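# Slide the open bin into the shelf's gap

## Task

Take the open-fronted bin off the table and set it into the empty slot in the shelf's row of bins. Its open side must face outward, matching its neighbours, and the parts inside it must stay in it. Because the board overhead hangs low, tilting the bin on the way in may be needed. It must end fully seated, past the lip at the shelf's front edge. The parts in the other bins must remain in those bins.

## Robot and tools

ROBOT. Two arms: left_arm (the robot's own left, +y side, base at +0.067, +0.312, +0.505 m) and right_arm (base at +0.067, -0.312, +0.505 m). Each has a two-finger gripper. Its fingers point along the gripper's +z axis and separate along its y axis. end_effector_position is the spot between the pads, roughly 1 cm short of the fingertips.

FRAME. A single scene frame: z = 0 at the table top, origin above the centre of the robot's foot, +x outward over the table, +y to the robot's left, +z up. The table starts near x = +0.15 m and may sit at an angle. Printed positions and orientations can be wrong by a few cm, more at long reach.

execute_actions(actions, cameras). actions is a list of actions; each action is a list of 1 to 15 rows; a row is applied for one 1/30 s step, and if fewer than 15 rows are given the final row is held to fill 15 steps. Each row is one flat list of 14 numbers, all in [-1, 1], covering both arms even if only one moves: left dx, dy, dz, rx, ry, rz, opening, then right dx, dy, dz, rx, ry, rz, opening. The first six per arm are an offset, not a pose: measured along scene axes from that arm's Hand target as it stood when the action began (every row in one action counts from that same start, but each new action or call starts from the updated Hand target, so repeating an offset keeps moving). Scale: 1.0 = 0.6 m for dx, dy, dz and 180 degrees for rx, ry, rz, which form one rotation vector turning the gripper about its Hand target position. A translation longer than 1.0 may be shortened along its line. opening is absolute: +1 fully open (0.094 m), -1 closed. Sending six zeros re-requests the current Hand target. A 0 in the opening slot is a real command, so to keep a gripper as it is, resend its current opening. An empty actions list just reports state and images. cameras: list of names, [] for none, omitted/null/["all"] for all; an unknown name invalidates the call.

move(target, speed, blend, opening_speed, blocking, cameras). target is one 14-number row laid out as above, or a list of up to 15 such rows forming waypoints; every waypoint is an offset from the Hand targets at the move's start, not from the previous waypoint. Paths are straight, all arms finish together, last at least 0.5 s and are cut off at 10 s. speed: m/s, 0.002 to 4.3, default 0.25 (turning up to twice that in rad/s); one value or one per waypoint. blend: corner rounding in metres for lists, default 0. opening_speed: rate of the opening change per second on the -1..1 scale, at least 0.2; use slow values on fragile things. blocking=false returns after about 0.5 s while the move continues. Moves do not avoid obstacles or the other arm; faster moves stray more and hit harder. The result adds a move: line giving the ending (done, off_target, moving, held, fault) and limits (paced = command clipped, held = steps withheld). An arm not named in the ending is done, i.e. within 10 mm and 2 degrees. Neither done nor off_target tells you about contact.

wait(seconds 0 to 10, cameras): lets time pass with commands held. stop(cameras): brakes a running move. zoom_image(camera, region): camera is cam_head_left, cam_head_right, cam_left_wrist or cam_right_wrist; region [x0, y0, x1, y1] in pixels, top-left origin, at most 504 x 504; only cameras in the latest images. read_manual(section="licences") gives URDF licence text only. finished_scene(scene): the current scene's number; ends it irreversibly, and the goal must still hold with the robot let go.

CONTROL DETAILS. Per step, commanded orientation is clipped to within 40 degrees of the measured one; position is favoured if both cannot be met. Hand target in results is the last commanded (clipped) pose and is the base for the next offsets. Grippers often stop a centimetre or more short from friction or weight; this is not a contact sign. Any next command, even zeros, asks again; if still short, send the remaining gap as an offset. To release a push, command back past the gripper. Keep paths away from an arm's own base, which can flip its shoulder posture.

GRIPPING. grip_measured is the measured opening on the -1..1 scale (up to ~2.7 mm wide when empty). Squeezing a hard part, it reads up to ~3 mm below the part's width. Full force begins about 0.05 below the first-touch reading (0.11+ for small or round parts). To let go, command clearly above grip_measured.

RESULTS. Each result gives per-arm end_effector_position (m), end_effector_quat_wxyz, Hand target, grip_measured, Tool commands, Joint positions (last value: finger opening in m), Joint velocities ("within noise" when still) and Joint torques (include arm weight, offset and noisy; entries 3 and 4 flip sign beyond ±28 N m). execute_actions results also list positions at some steps. Images: cam_head_left, cam_head_right, cam_left_wrist, cam_right_wrist, each 896x504.

AVOID. Knocking anything off the table or leaving it off the table (fails the task); dropping the bin or spilling parts; releasing things while they move; fast impacts and hard shoves; the arms hitting or squeezing each other (can end the scene). The clearance check may block arms from closing in, but not gripper against gripper. Holding loads, stretching out or pushing at unreachable poses heats motors: MOTOR HOT appears at 85 °C, and at 100 °C that arm goes limp for 30 to 60 s or more. Loose objects may occasionally get nudged by outside pushes.

Each tool is called after "Call:" as name(argument=value, ...), one argument or row to a line, values as JSON.

## Session

Call:
execute_actions(
  actions=[],
)

Scene clock: 0.00 s.
left_arm: end_effector_position=(+0.4290, +0.2716, +0.2202) grip_measured=+1.000 end_effector_quat_wxyz=(+0.289, -0.715, +0.628, +0.104) | right_arm: end_effector_position=(+0.4092, -0.0600, +0.3357) grip_measured=+1.000 end_effector_quat_wxyz=(+0.199, +0.951, -0.051, -0.231)
Joint positions: left_arm=[-2.362 1.694 0.523 0.983 -1.21 -1.325 0.094] | right_arm=[-0.336 1.849 1.288 -1.437 0.76 -1.755 0.094]
Joint velocities: within noise
Joint torques (N m): no reading
Heat: left arm: hottest waist 29 °C; right arm: hottest wrist pitch 31 °C.
Hand target: left_arm +0.4275, +0.2718, +0.2220; -0.289, +0.714, -0.629, -0.104 | right_arm +0.4111, -0.0591, +0.3363; +0.198, +0.951, -0.052, -0.230
Tool commands: left_gripper/opening=+1.0 right_gripper/opening=+1.0

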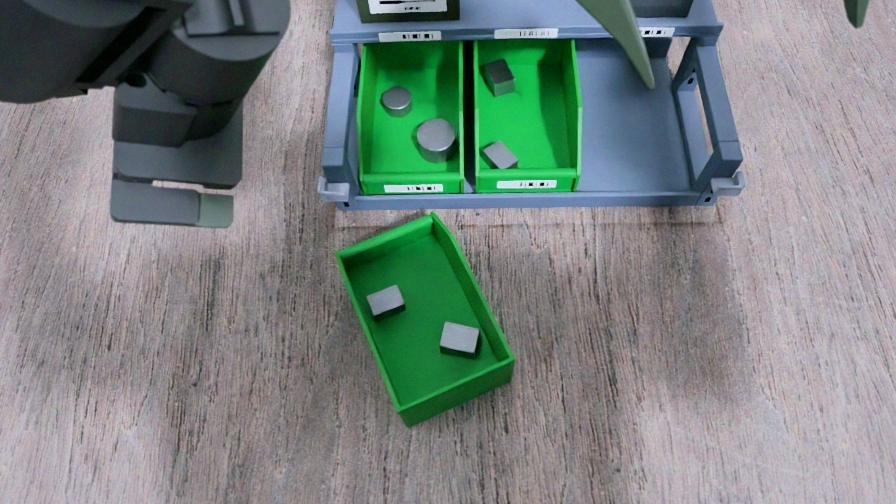

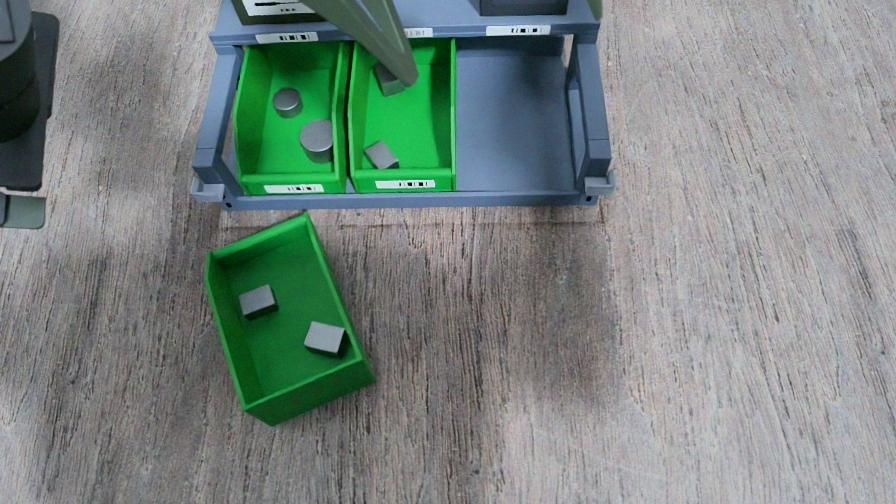

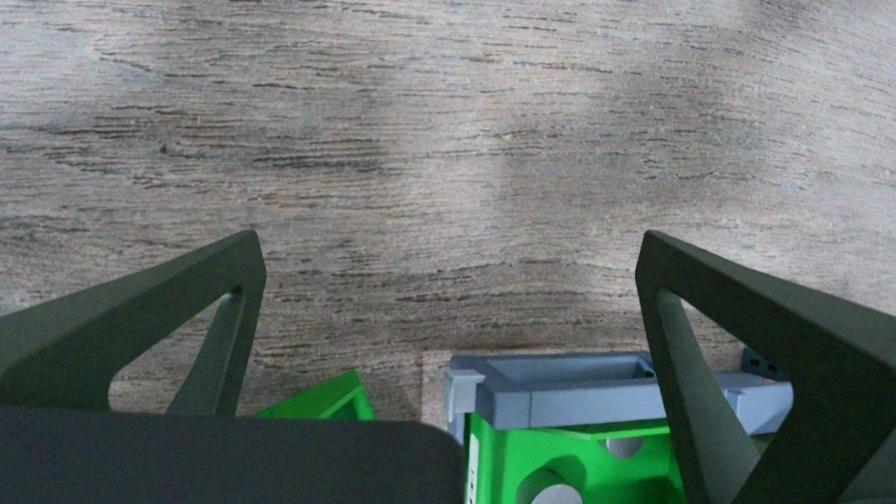

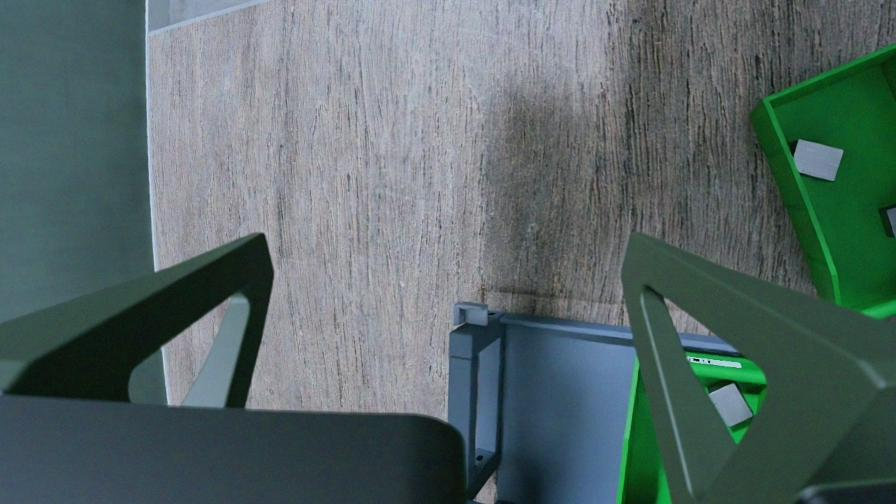

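Call:
zoom_image(
  camera="cam_head_left",
  region=[310, 190, 540, 440],
)

Call:
zoom_image(
  camera="cam_head_left",
  region=[310, 0, 760, 230],
)

Call:
zoom_image(
  camera="cam_head_right",
  region=[180, 0, 630, 440],
)

Scaled by 2.016 from the camera's 896x504 image, which has a finer 1280x720 frame.

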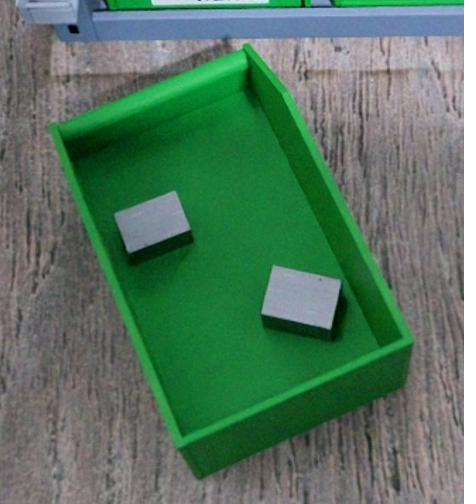

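Scaled by 1.120 from the camera's 896x504 image, which has a finer 1280x720 frame.

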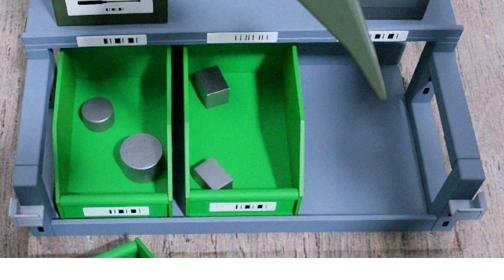

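Scaled by 1.120 from the camera's 896x504 image, which has a finer 1280x720 frame.

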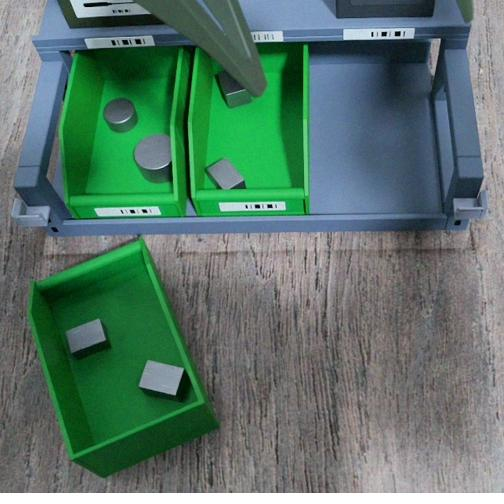

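Call:
move(
  target=[0,0,0,0,0,0,1, -0.022,-0.085,-0.26,0.117,-0.336,0.0726,1],
)

Scene clock: 52.60 s.
left_arm: end_effector_position=(+0.4290, +0.2716, +0.2202) grip_measured=+1.000 end_effector_quat_wxyz=(+0.289, -0.715, +0.628, +0.104) | right_arm: end_effector_position=(+0.3978, -0.1051, +0.1873) grip_measured=+1.000 end_effector_quat_wxyz=(+0.291, +0.940, -0.137, +0.112)
Joint positions: left_arm=[-2.362 1.694 0.523 0.983 -1.21 -1.325 0.094] | right_arm=[-0.526 2.033 1.016 -0.331 1.452 -2.092 0.094]
Joint velocities: within noise
Joint torques (N m): left_arm=[-6.48 -10.17 -3.02 0.72 -0.22 0.05] | right_arm=[12.16 -11.93 -0.79 0.18 0.37 -0.19]
Heat: left arm: hottest waist 30 °C; right arm: hottest waist 32 °C.
Hand target: left_arm +0.4275, +0.2718, +0.2220; -0.289, +0.714, -0.629, -0.104 | right_arm +0.3980, -0.1100, +0.1803; +0.018, +0.959, -0.008, +0.283
Off the commanded pose: left_arm 0.002 m, 0 deg | right_arm 0.009 m, 43 deg; orientation clipped.
joint sent to its limit (right arm) — joint 6 (wrist roll), lower limit. The joint targets are off in orientation, not in position.
move: off_target (right_arm); limits=paced

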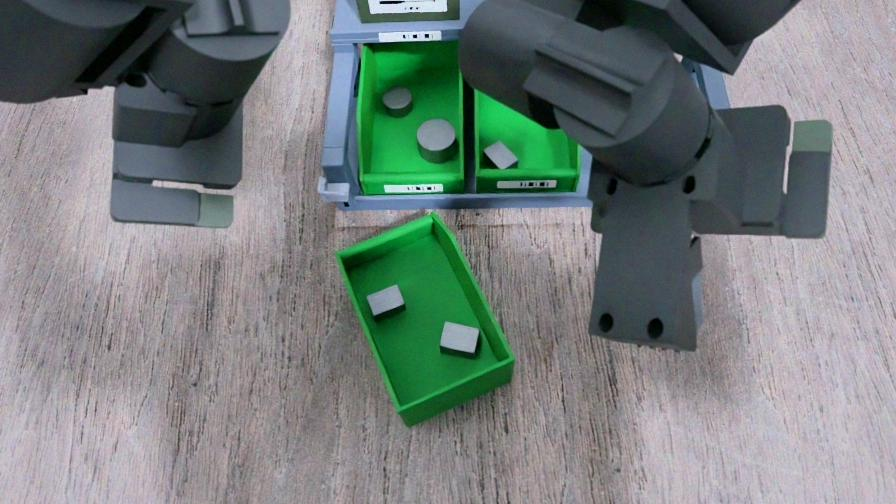

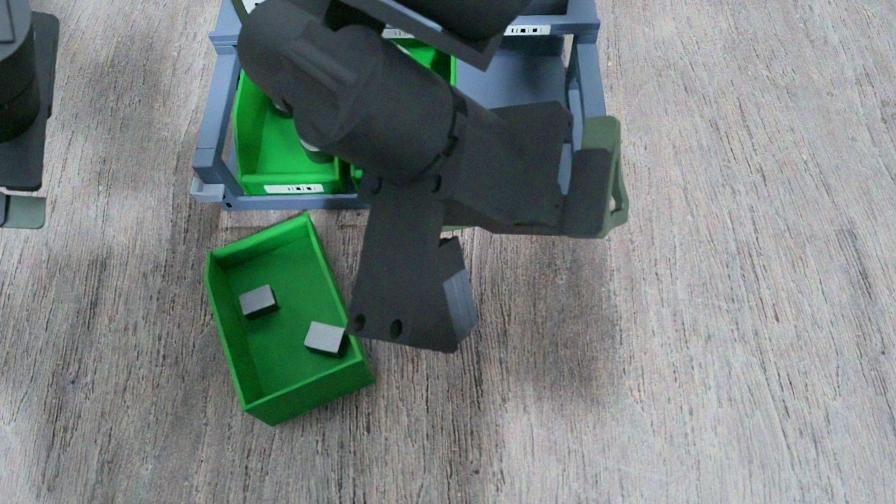

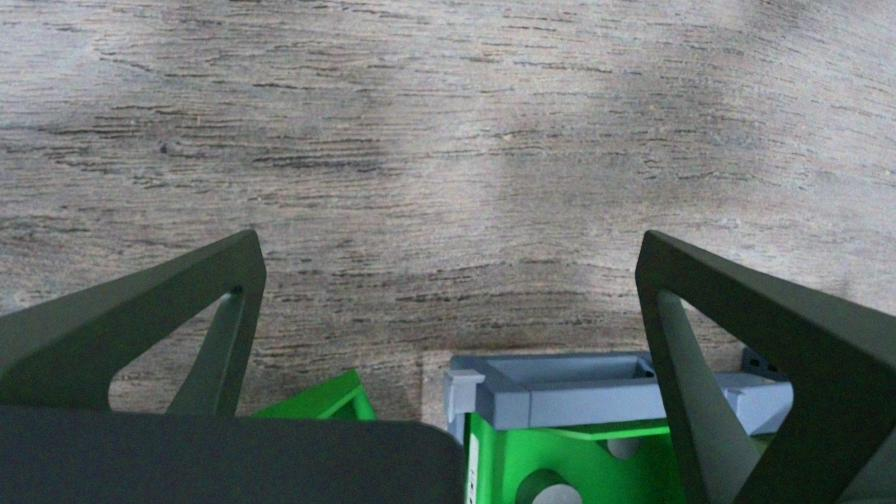

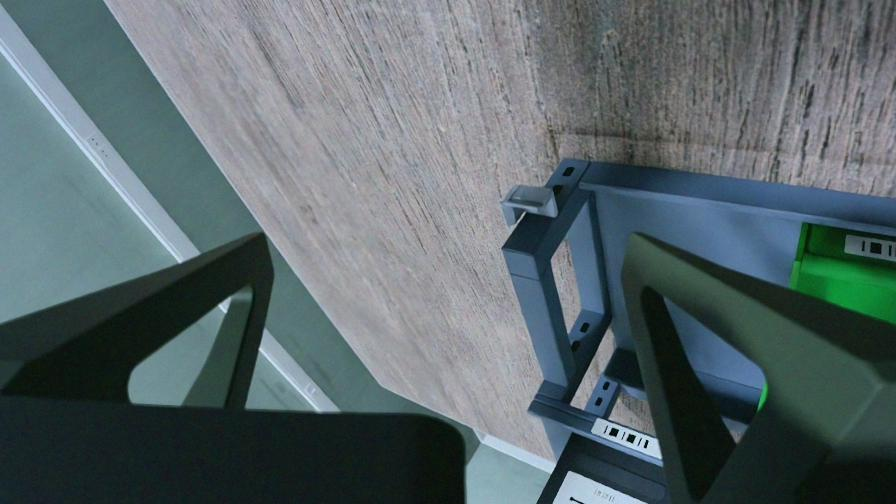

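Call:
zoom_image(
  camera="cam_right_wrist",
  region=[480, 130, 896, 504],
)

Scaled by 1.212 from the camera's 896x504 image, which has a finer 1280x720 frame.

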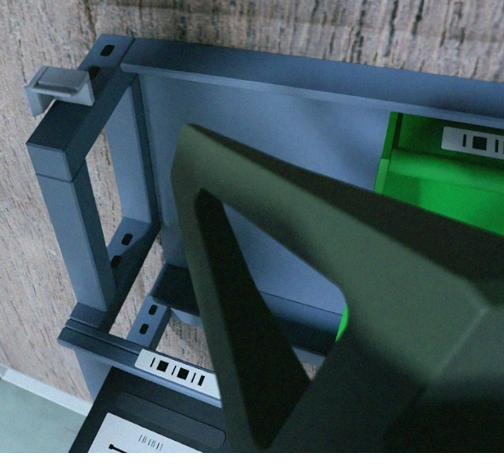

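Call:
move(
  target=[0,0,0,0,0,0,1, 0.16,0.20,0.18,-0.1056,0.3295,-0.0683,1],
)

Scene clock: 167.73 s.
left_arm: end_effector_position=(+0.4290, +0.2716, +0.2202) grip_measured=+1.000 end_effector_quat_wxyz=(+0.289, -0.715, +0.628, +0.104) | right_arm: end_effector_position=(+0.4930, -0.0005, +0.2812) grip_measured=+1.000 end_effector_quat_wxyz=(+0.204, +0.949, -0.056, -0.233)
Joint positions: left_arm=[-2.362 1.694 0.523 0.983 -1.21 -1.325 0.094] | right_arm=[-0.405 2.081 1.714 -1.584 0.783 -1.821 0.094]
Joint velocities: within noise
Joint torques (N m): left_arm=[-6.48 -10.17 -2.99 0.7 -0.22 0.05] | right_arm=[19.31 -15.62 3.51 -1.24 -0.46 0.01]
Heat: left arm: hottest waist 30 °C; right arm: hottest waist 32 °C.
Hand target: left_arm +0.4275, +0.2718, +0.2220; -0.289, +0.714, -0.629, -0.104 | right_arm +0.4940, +0.0100, +0.2884; +0.199, +0.951, -0.051, -0.231
Off the commanded pose: left_arm 0.002 m, 0 deg | right_arm 0.013 m, 1 deg.
move: off_target (right_arm)

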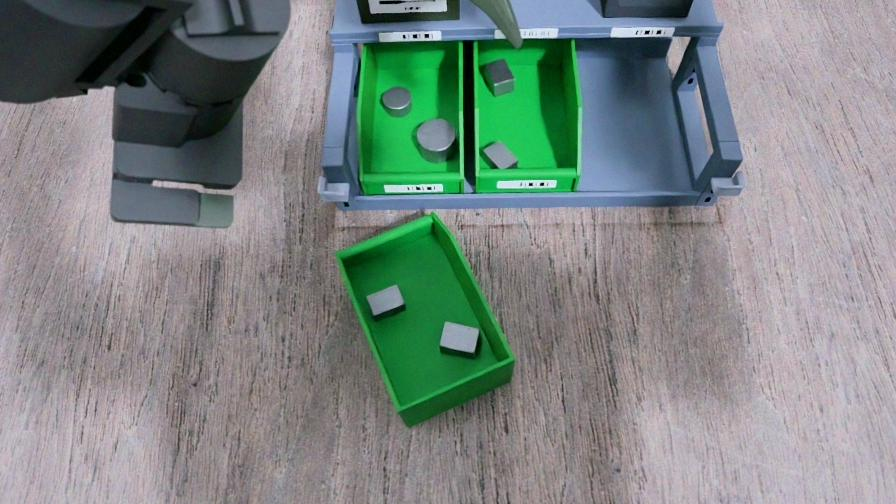

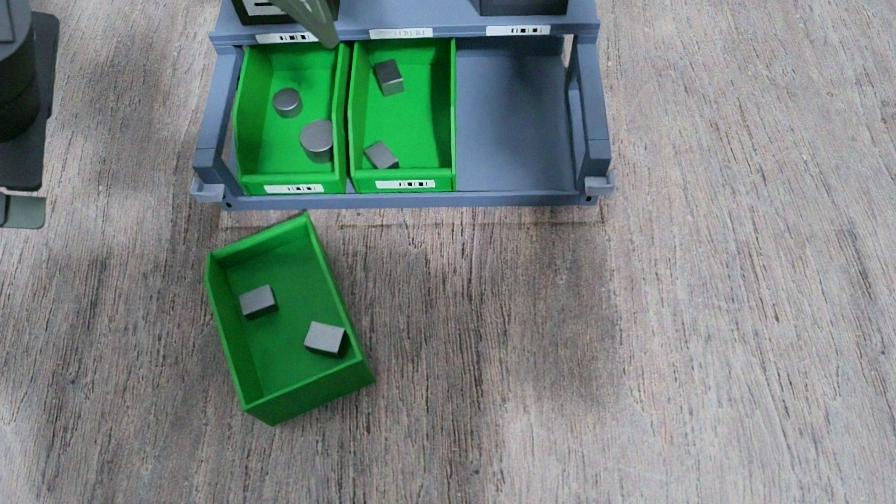

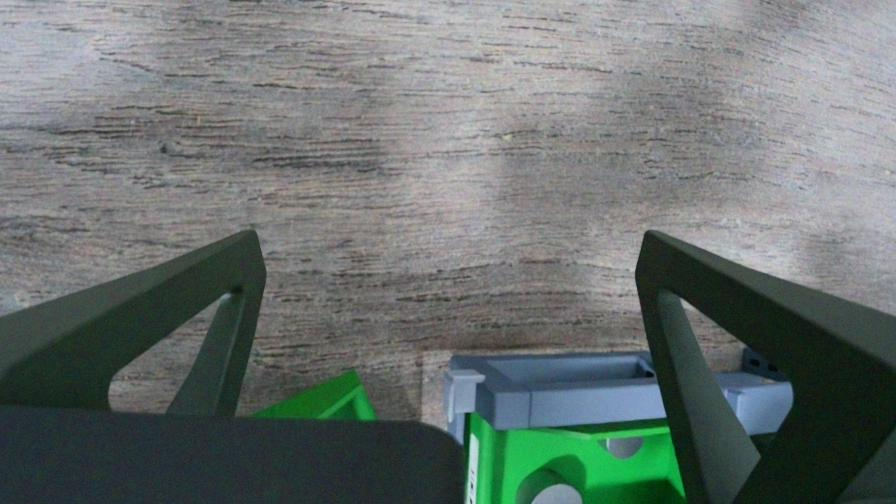

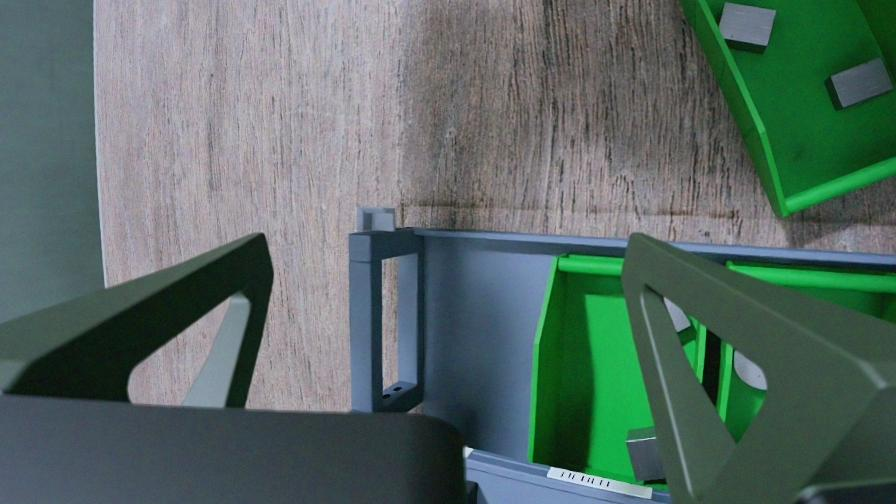

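Call:
zoom_image(
  camera="cam_right_wrist",
  region=[330, 190, 634, 494],
)

Call:
zoom_image(
  camera="cam_right_wrist",
  region=[592, 0, 896, 304],
)

Call:
zoom_image(
  camera="cam_head_left",
  region=[500, 0, 760, 230],
)

Call:
zoom_image(
  camera="cam_head_right",
  region=[390, 0, 650, 230],
)

Scaled by 1.658 from the camera's 896x504 image, which has a finer 1280x720 frame.

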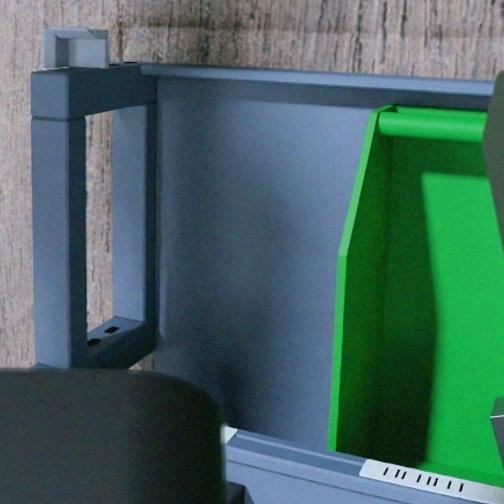

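Scaled by 1.658 from the camera's 896x504 image, which has a finer 1280x720 frame.

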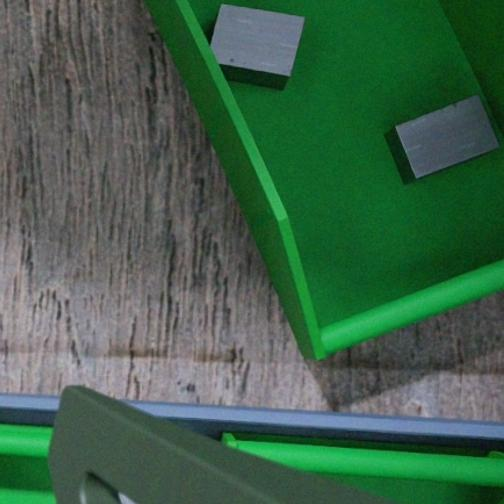

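Scaled by 1.938 from the camera's 896x504 image, which has a finer 1280x720 frame.

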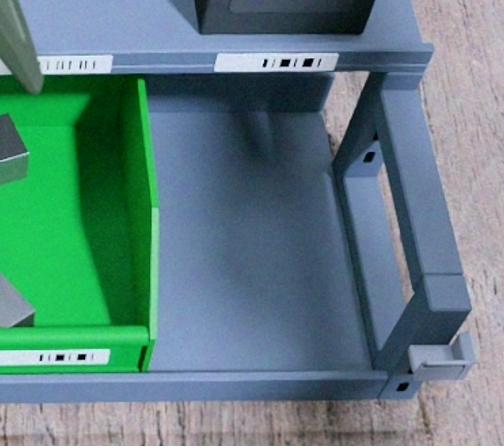

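Scaled by 1.938 from the camera's 896x504 image, which has a finer 1280x720 frame.

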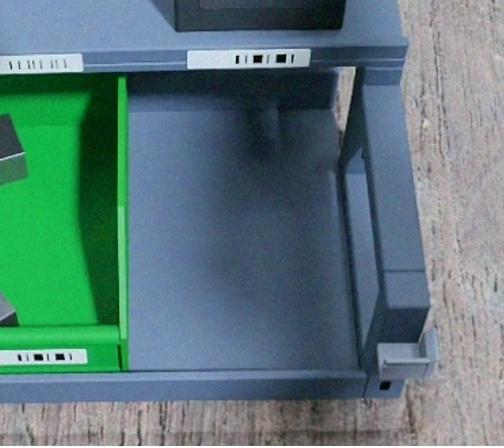

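Call:
zoom_image(
  camera="cam_left_wrist",
  region=[160, 200, 340, 300],
)

Call:
zoom_image(
  camera="cam_left_wrist",
  region=[580, 200, 760, 300],
)

Scaled by 2.800 from the camera's 896x504 image, which has a finer 1280x720 frame.

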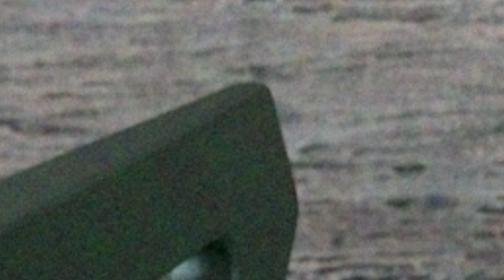

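Scaled by 2.800 from the camera's 896x504 image, which has a finer 1280x720 frame.

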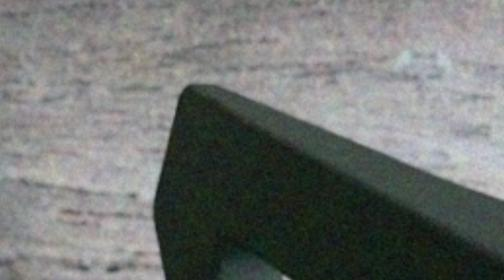

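Call:
move(
  target=[0,0,0,0,0,0,1, 0.0,0.10,0.0,0,0,0,1],
  cameras=["cam_right_wrist"],
)

Call:
zoom_image(
  camera="cam_right_wrist",
  region=[200, 100, 648, 504],
)

Scene clock: 213.00 s.
left_arm: end_effector_position=(+0.4290, +0.2716, +0.2202) grip_measured=+1.000 end_effector_quat_wxyz=(+0.289, -0.715, +0.628, +0.104) | right_arm: end_effector_position=(+0.4893, +0.0637, +0.2807) grip_measured=+1.000 end_effector_quat_wxyz=(+0.198, +0.951, -0.047, -0.233)
Joint positions: left_arm=[-2.362 1.694 0.523 0.983 -1.21 -1.325 0.094] | right_arm=[-0.348 2.236 1.912 -1.664 0.764 -1.777 0.094]
Joint velocities: within noise
Joint torques (N m): left_arm=[-6.53 -10.17 -3.02 0.72 -0.22 0.05] | right_arm=[20.78 -16.5 3.85 -1.17 -0.46 0.1]
Heat: left arm: hottest waist 29 °C; right arm: hottest waist 35 °C.
Hand target: left_arm +0.4275, +0.2718, +0.2220; -0.289, +0.714, -0.629, -0.104 | right_arm +0.4941, +0.0700, +0.2883; +0.199, +0.951, -0.051, -0.231
Off the commanded pose: left_arm 0.002 m, 0 deg | right_arm 0.011 m, 1 deg.
joint sent to its limit (right arm) — joint 4 (wrist pitch), lower limit. The joint targets still meet the commanded pose.
move: off_target (right_arm)
Images, in order (width x height): cam_right_wrist 896x504.

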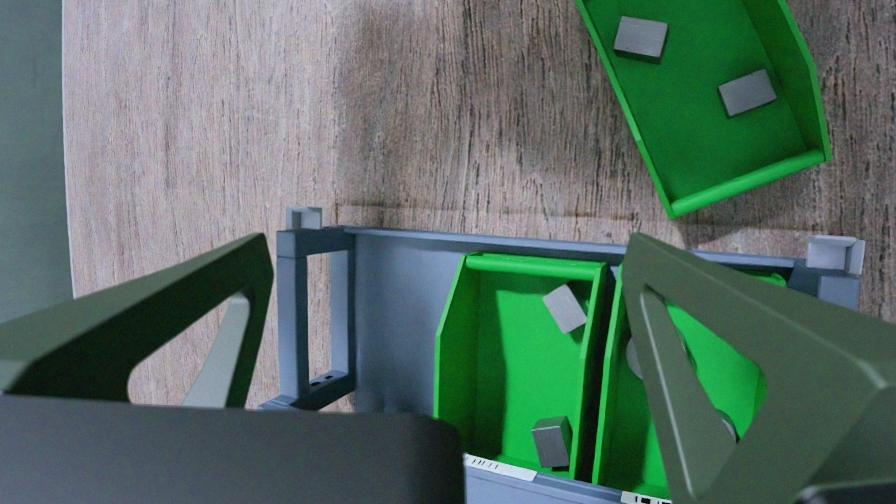

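Scaled by 1.125 from the camera's 896x504 image, which has a finer 1280x720 frame.

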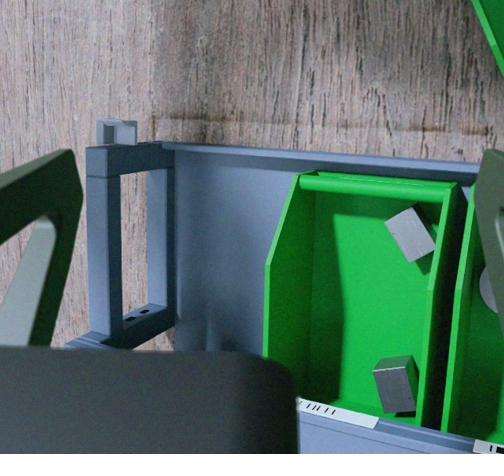

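Call:
move(
  target=[
    [-0.133,0.25,0.133,0,0,0,1, -0.03,-0.03,-0.03,-0.016,-0.2149,-0.4499,1],
    [-0.133,0.25,0.133,0,0,0,1, -0.03,0.05,-0.05,-0.2238,-0.1928,-0.9214,1],
    [-0.133,0.25,0.133,0,0,0,1, -0.033,0.125,-0.28,0.2352,0.0320,0.6425,1],
  ],
  speed=0.4,
)

Scene clock: 269.73 s.
left_arm: end_effector_position=(+0.3563, +0.4183, +0.2988) grip_measured=+1.000 end_effector_quat_wxyz=(+0.292, -0.721, +0.621, +0.095) | right_arm: end_effector_position=(+0.4723, +0.1511, +0.1314) grip_measured=+1.000 end_effector_quat_wxyz=(+0.000, +0.536, +0.844, +0.009)
Joint positions: left_arm=[-2.03 1.184 0.117 0.977 -0.871 -1.242 0.094] | right_arm=[-0.429 2.284 1.532 -0.195 0.881 1.546 0.094]
Joint velocities: within noise
Joint torques (N m): left_arm=[-0.79 -9.11 -4.31 0.47 -0.05 0.2] | right_arm=[17.49 -14.8 1.87 0.06 -0.02 0.14]
Heat: left arm: hottest waist 29 °C; right arm: hottest waist 37 °C.
Hand target: left_arm +0.3478, +0.4219, +0.3018; -0.289, +0.715, -0.629, -0.103 | right_arm +0.4739, +0.1450, +0.1203; +0.000, +0.545, +0.839, +0.001
Off the commanded pose: left_arm 0.010 m, 2 deg | right_arm 0.013 m, 2 deg.
move: off_target (right_arm)

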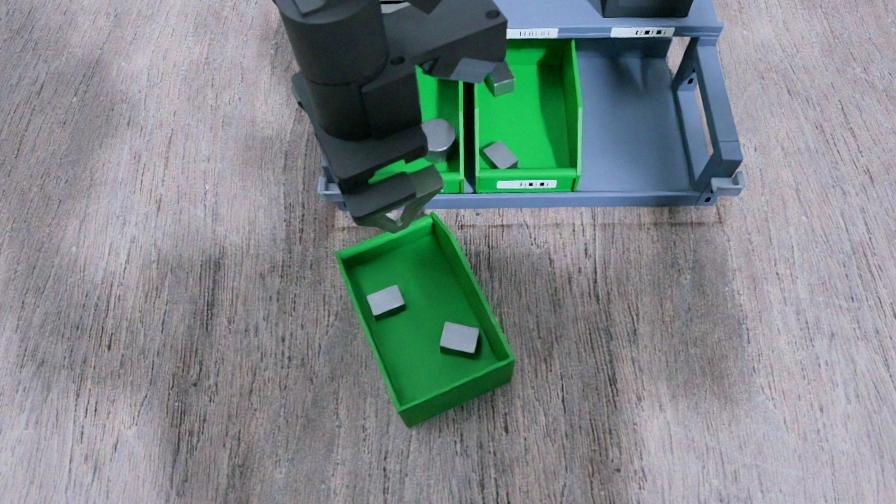

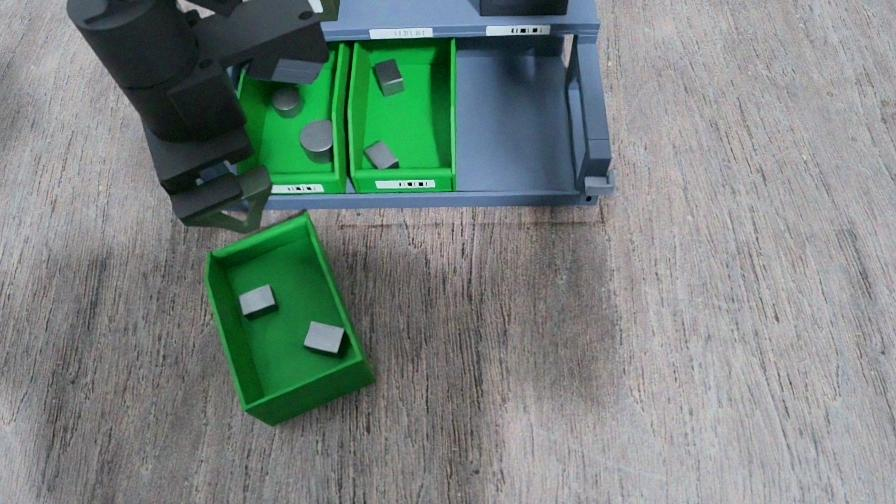

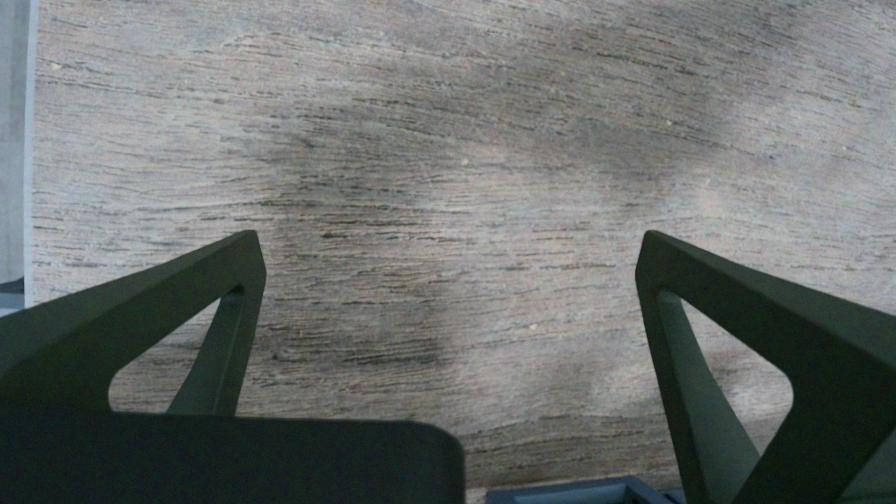

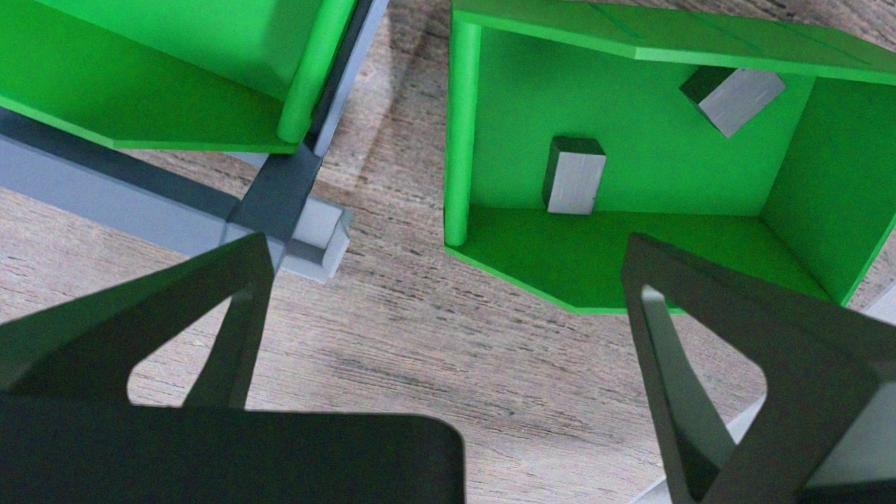

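Call:
zoom_image(
  camera="cam_right_wrist",
  region=[400, 0, 650, 320],
)

Call:
zoom_image(
  camera="cam_head_left",
  region=[300, 150, 540, 440],
)

Scaled by 1.575 from the camera's 896x504 image, which has a finer 1280x720 frame.

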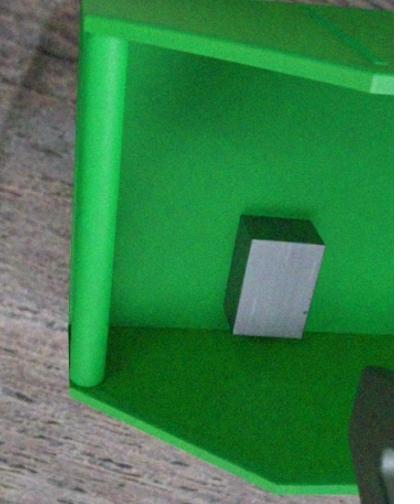

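Scaled by 1.738 from the camera's 896x504 image, which has a finer 1280x720 frame.

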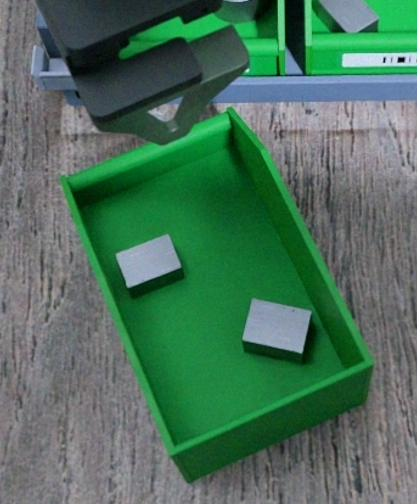

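Call:
move(
  target=[0,0,0,0,0,0,1, -0.0173,0.0213,-0.1,0,0,-0.0122,-0.15],
  speed=0.15,
)

Call:
zoom_image(
  camera="cam_right_wrist",
  region=[300, 0, 620, 320],
)

Call:
zoom_image(
  camera="cam_head_left",
  region=[300, 150, 540, 440],
)

Scene clock: 302.60 s.
left_arm: end_effector_position=(+0.3563, +0.4183, +0.2988) grip_measured=+1.000 end_effector_quat_wxyz=(+0.292, -0.721, +0.621, +0.095) | right_arm: end_effector_position=(+0.4576, +0.1623, +0.0669) grip_measured=-0.148 end_effector_quat_wxyz=(-0.003, +0.559, +0.829, +0.001)
Joint positions: left_arm=[-2.03 1.184 0.117 0.977 -0.871 -1.242 0.094] | right_arm=[-0.488 2.421 1.649 -0.144 0.849 1.547 0.04]
Joint velocities: within noise
Joint torques (N m): left_arm=[-0.79 -9.17 -4.3 0.49 -0.05 0.2] | right_arm=[18.26 -15.03 1.2 0.62 -0.03 -0.14]
Heat: left arm: hottest waist 29 °C; right arm: hottest waist 36 °C.
Hand target: left_arm +0.3478, +0.4219, +0.3018; -0.289, +0.715, -0.629, -0.103 | right_arm +0.4637, +0.1577, +0.0603; +0.000, +0.560, +0.828, +0.000
Off the commanded pose: left_arm 0.010 m, 2 deg | right_arm 0.010 m, 0 deg.
move: done

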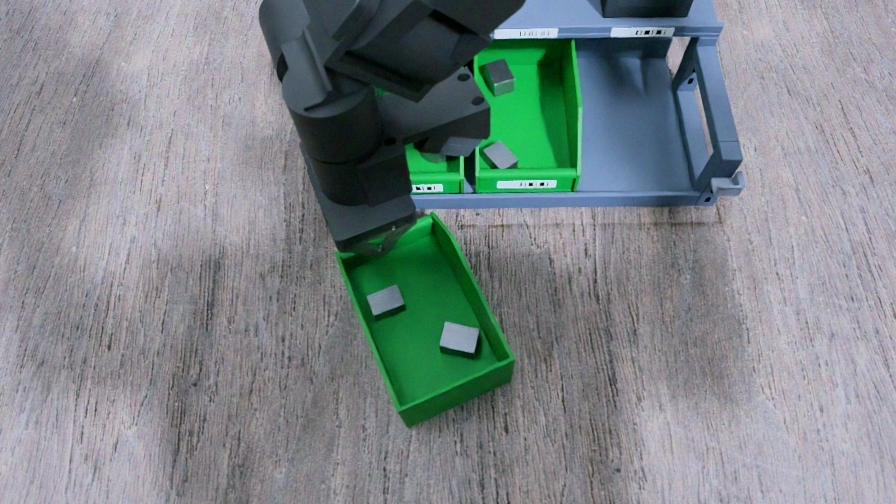

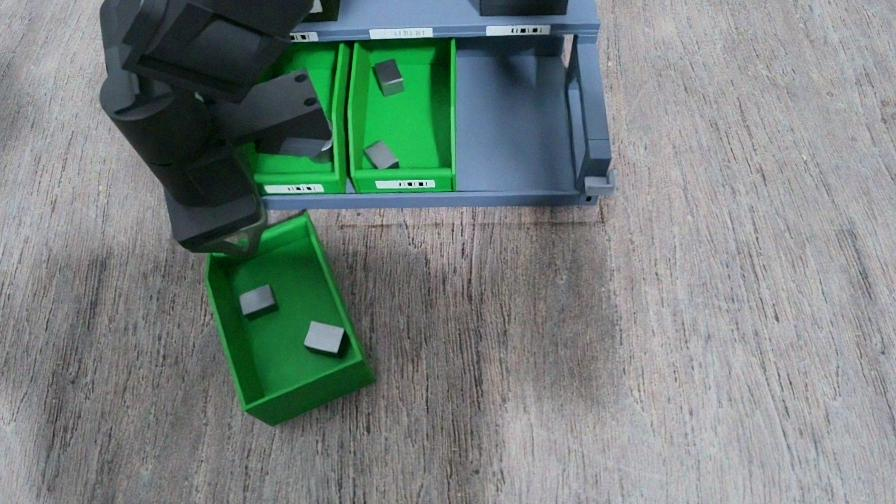

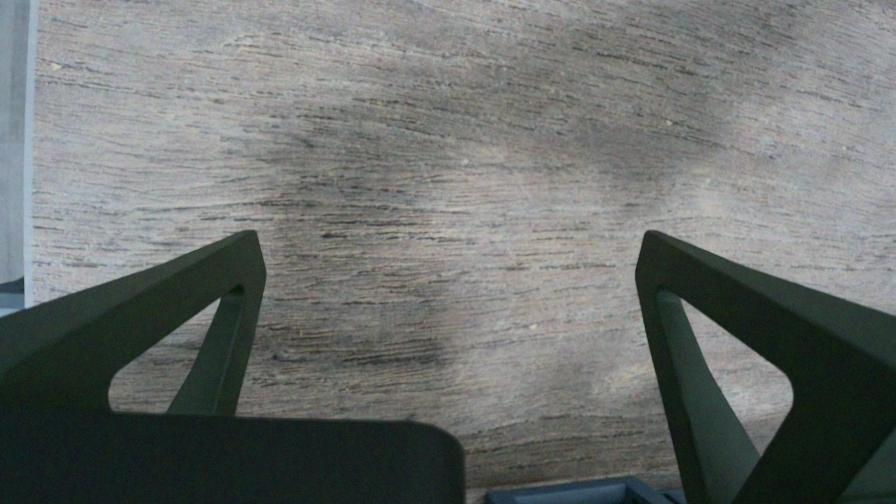

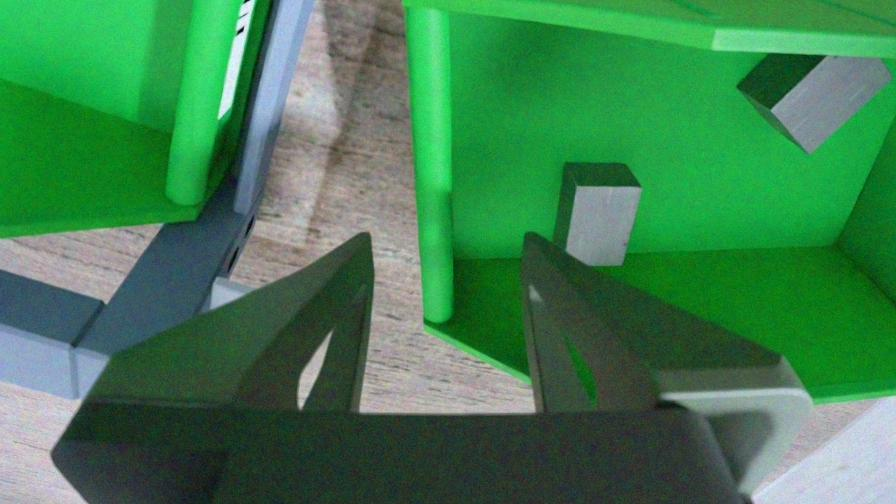

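Scaled by 1.575 from the camera's 896x504 image, which has a finer 1280x720 frame.

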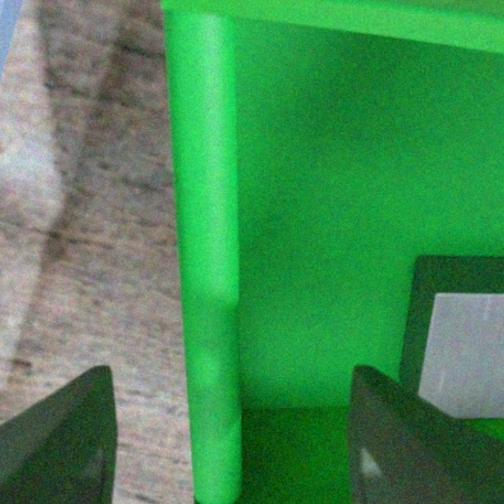

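Scaled by 1.738 from the camera's 896x504 image, which has a finer 1280x720 frame.

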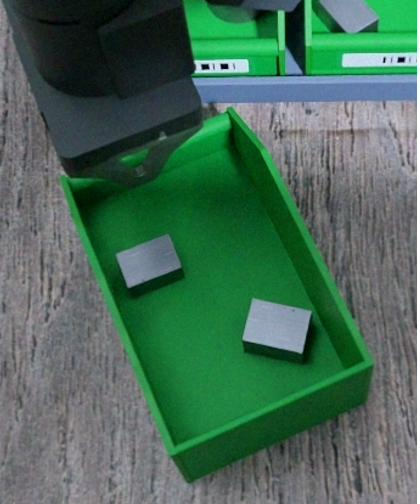

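Call:
move(
  target=[0,0,0,0,0,0,1, 0.0085,0.0017,-0.0748,0,0,0.005,-0.15],
  speed=0.08,
  cameras=["cam_right_wrist","cam_head_left"],
)

Call:
zoom_image(
  camera="cam_right_wrist",
  region=[300, 0, 620, 320],
)

Call:
zoom_image(
  camera="cam_head_left",
  region=[300, 150, 540, 440],
)

Scene clock: 318.07 s.
left_arm: end_effector_position=(+0.3563, +0.4183, +0.2988) grip_measured=+1.000 end_effector_quat_wxyz=(+0.292, -0.721, +0.621, +0.095) | right_arm: end_effector_position=(+0.4619, +0.1660, +0.0296) grip_measured=-0.148 end_effector_quat_wxyz=(-0.005, +0.550, +0.835, +0.004)
Joint positions: left_arm=[-2.03 1.184 0.117 0.977 -0.871 -1.242 0.094] | right_arm=[-0.528 2.49 1.736 -0.125 0.817 1.476 0.04]
Joint velocities: within noise
Joint torques (N m): left_arm=[-0.79 -9.11 -4.31 0.46 -0.05 0.2] | right_arm=[17.73 -14.51 2.13 0.72 0.02 -0.14]
Heat: left arm: hottest waist 29 °C; right arm: hottest waist 36 °C.
Hand target: left_arm +0.3478, +0.4219, +0.3018; -0.289, +0.715, -0.629, -0.103 | right_arm +0.4688, +0.1586, +0.0154; +0.000, +0.554, +0.832, +0.000
Off the commanded pose: left_arm 0.010 m, 2 deg | right_arm 0.017 m, 1 deg.
move: off_target (right_arm)
Images, in order (width x height): cam_head_left 896x504, cam_right_wrist 896x504.

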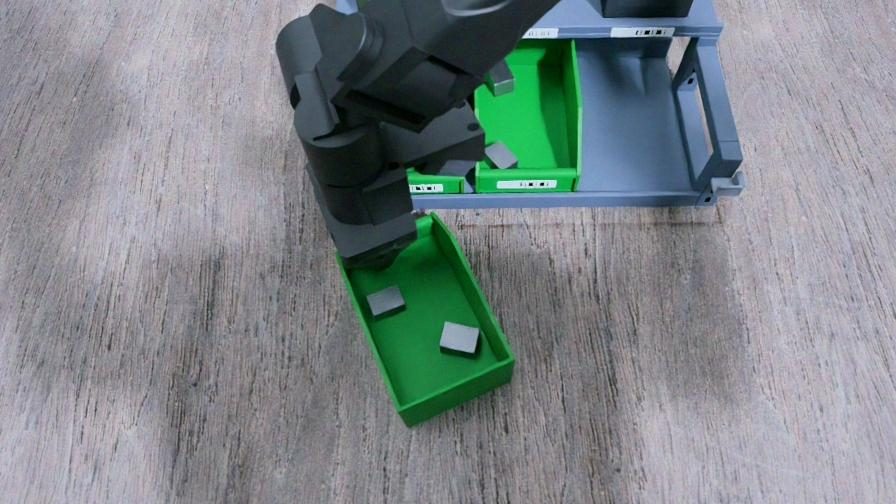

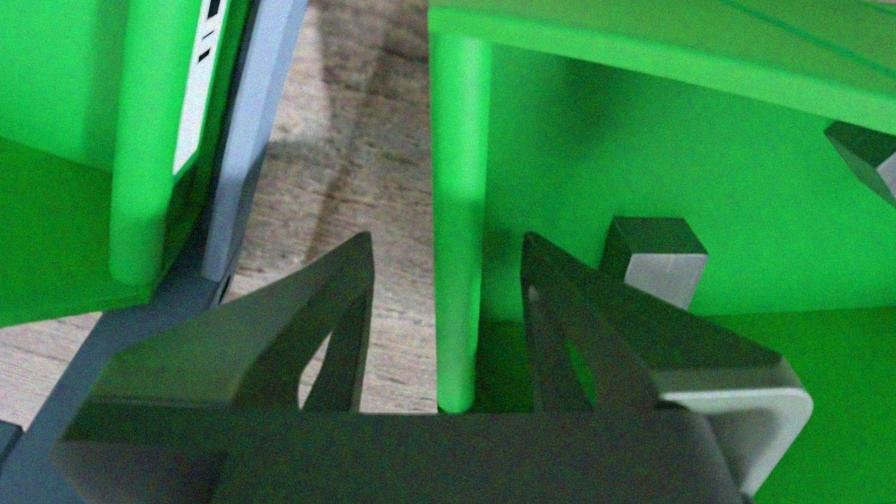

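Scaled by 1.575 from the camera's 896x504 image, which has a finer 1280x720 frame.

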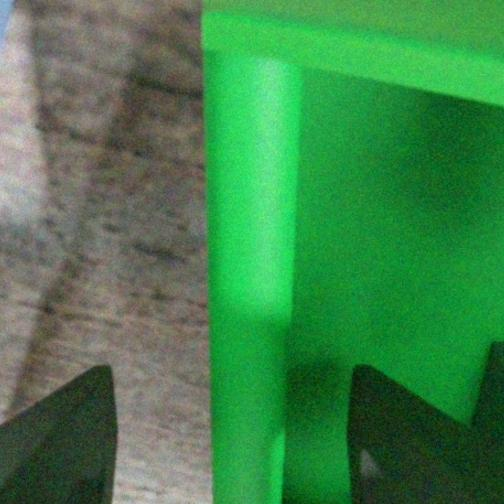

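Scaled by 1.738 from the camera's 896x504 image, which has a finer 1280x720 frame.

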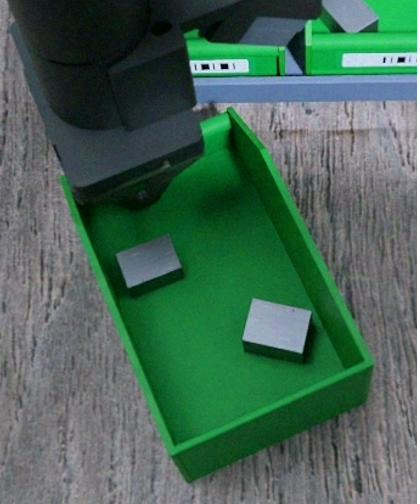

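Call:
move(
  target=[0,0,0,0,0,0,1, -0.003,-0.002,-0.021,0,0,0,-0.15],
  speed=0.05,
  cameras=["cam_right_wrist"],
)

Scene clock: 326.13 s.
left_arm: end_effector_position=(+0.3563, +0.4183, +0.2988) grip_measured=+1.000 end_effector_quat_wxyz=(+0.292, -0.721, +0.621, +0.095) | right_arm: end_effector_position=(+0.4577, +0.1707, +0.0208) grip_measured=-0.148 end_effector_quat_wxyz=(-0.007, +0.545, +0.839, +0.007)
Joint positions: left_arm=[-2.03 1.184 0.117 0.977 -0.871 -1.242 0.094] | right_arm=[-0.533 2.515 1.757 -0.114 0.808 1.457 0.04]
Joint velocities: within noise
Joint torques (N m): left_arm=[-0.79 -9.17 -4.33 0.49 -0.05 0.2] | right_arm=[17.2 -14.56 1.91 0.85 0.03 -0.1]
Heat: left arm: hottest waist 29 °C; right arm: hottest waist 36 °C.
Hand target: left_arm +0.3478, +0.4219, +0.3018; -0.289, +0.715, -0.629, -0.103 | right_arm +0.4671, +0.1575, +0.0028; +0.000, +0.554, +0.833, +0.000
Off the commanded pose: left_arm 0.010 m, 2 deg | right_arm 0.024 m, 2 deg.
move: off_target (right_arm)
Images, in order (width x height): cam_right_wrist 896x504.

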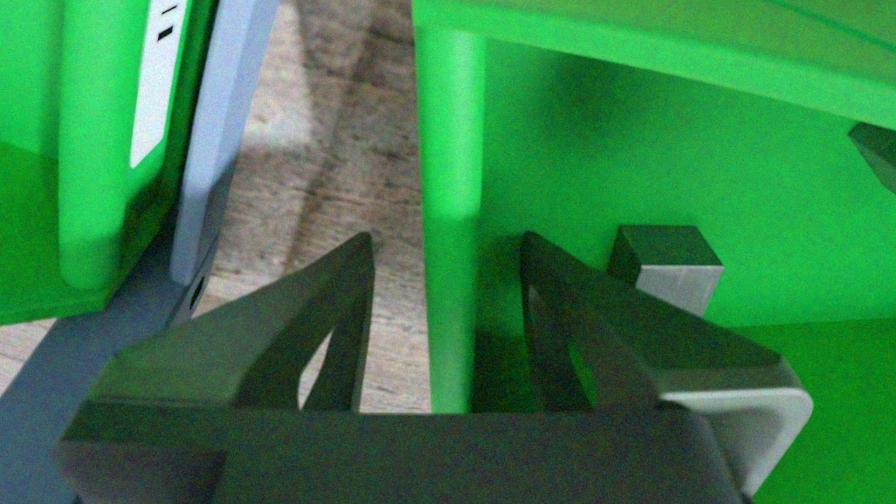

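Call:
zoom_image(
  camera="cam_right_wrist",
  region=[340, 180, 640, 420],
)

Scaled by 1.680 from the camera's 896x504 image, which has a finer 1280x720 frame.

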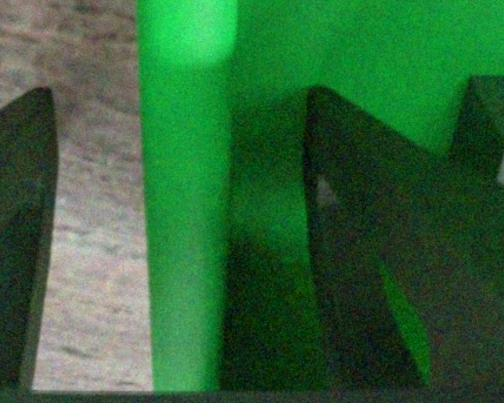

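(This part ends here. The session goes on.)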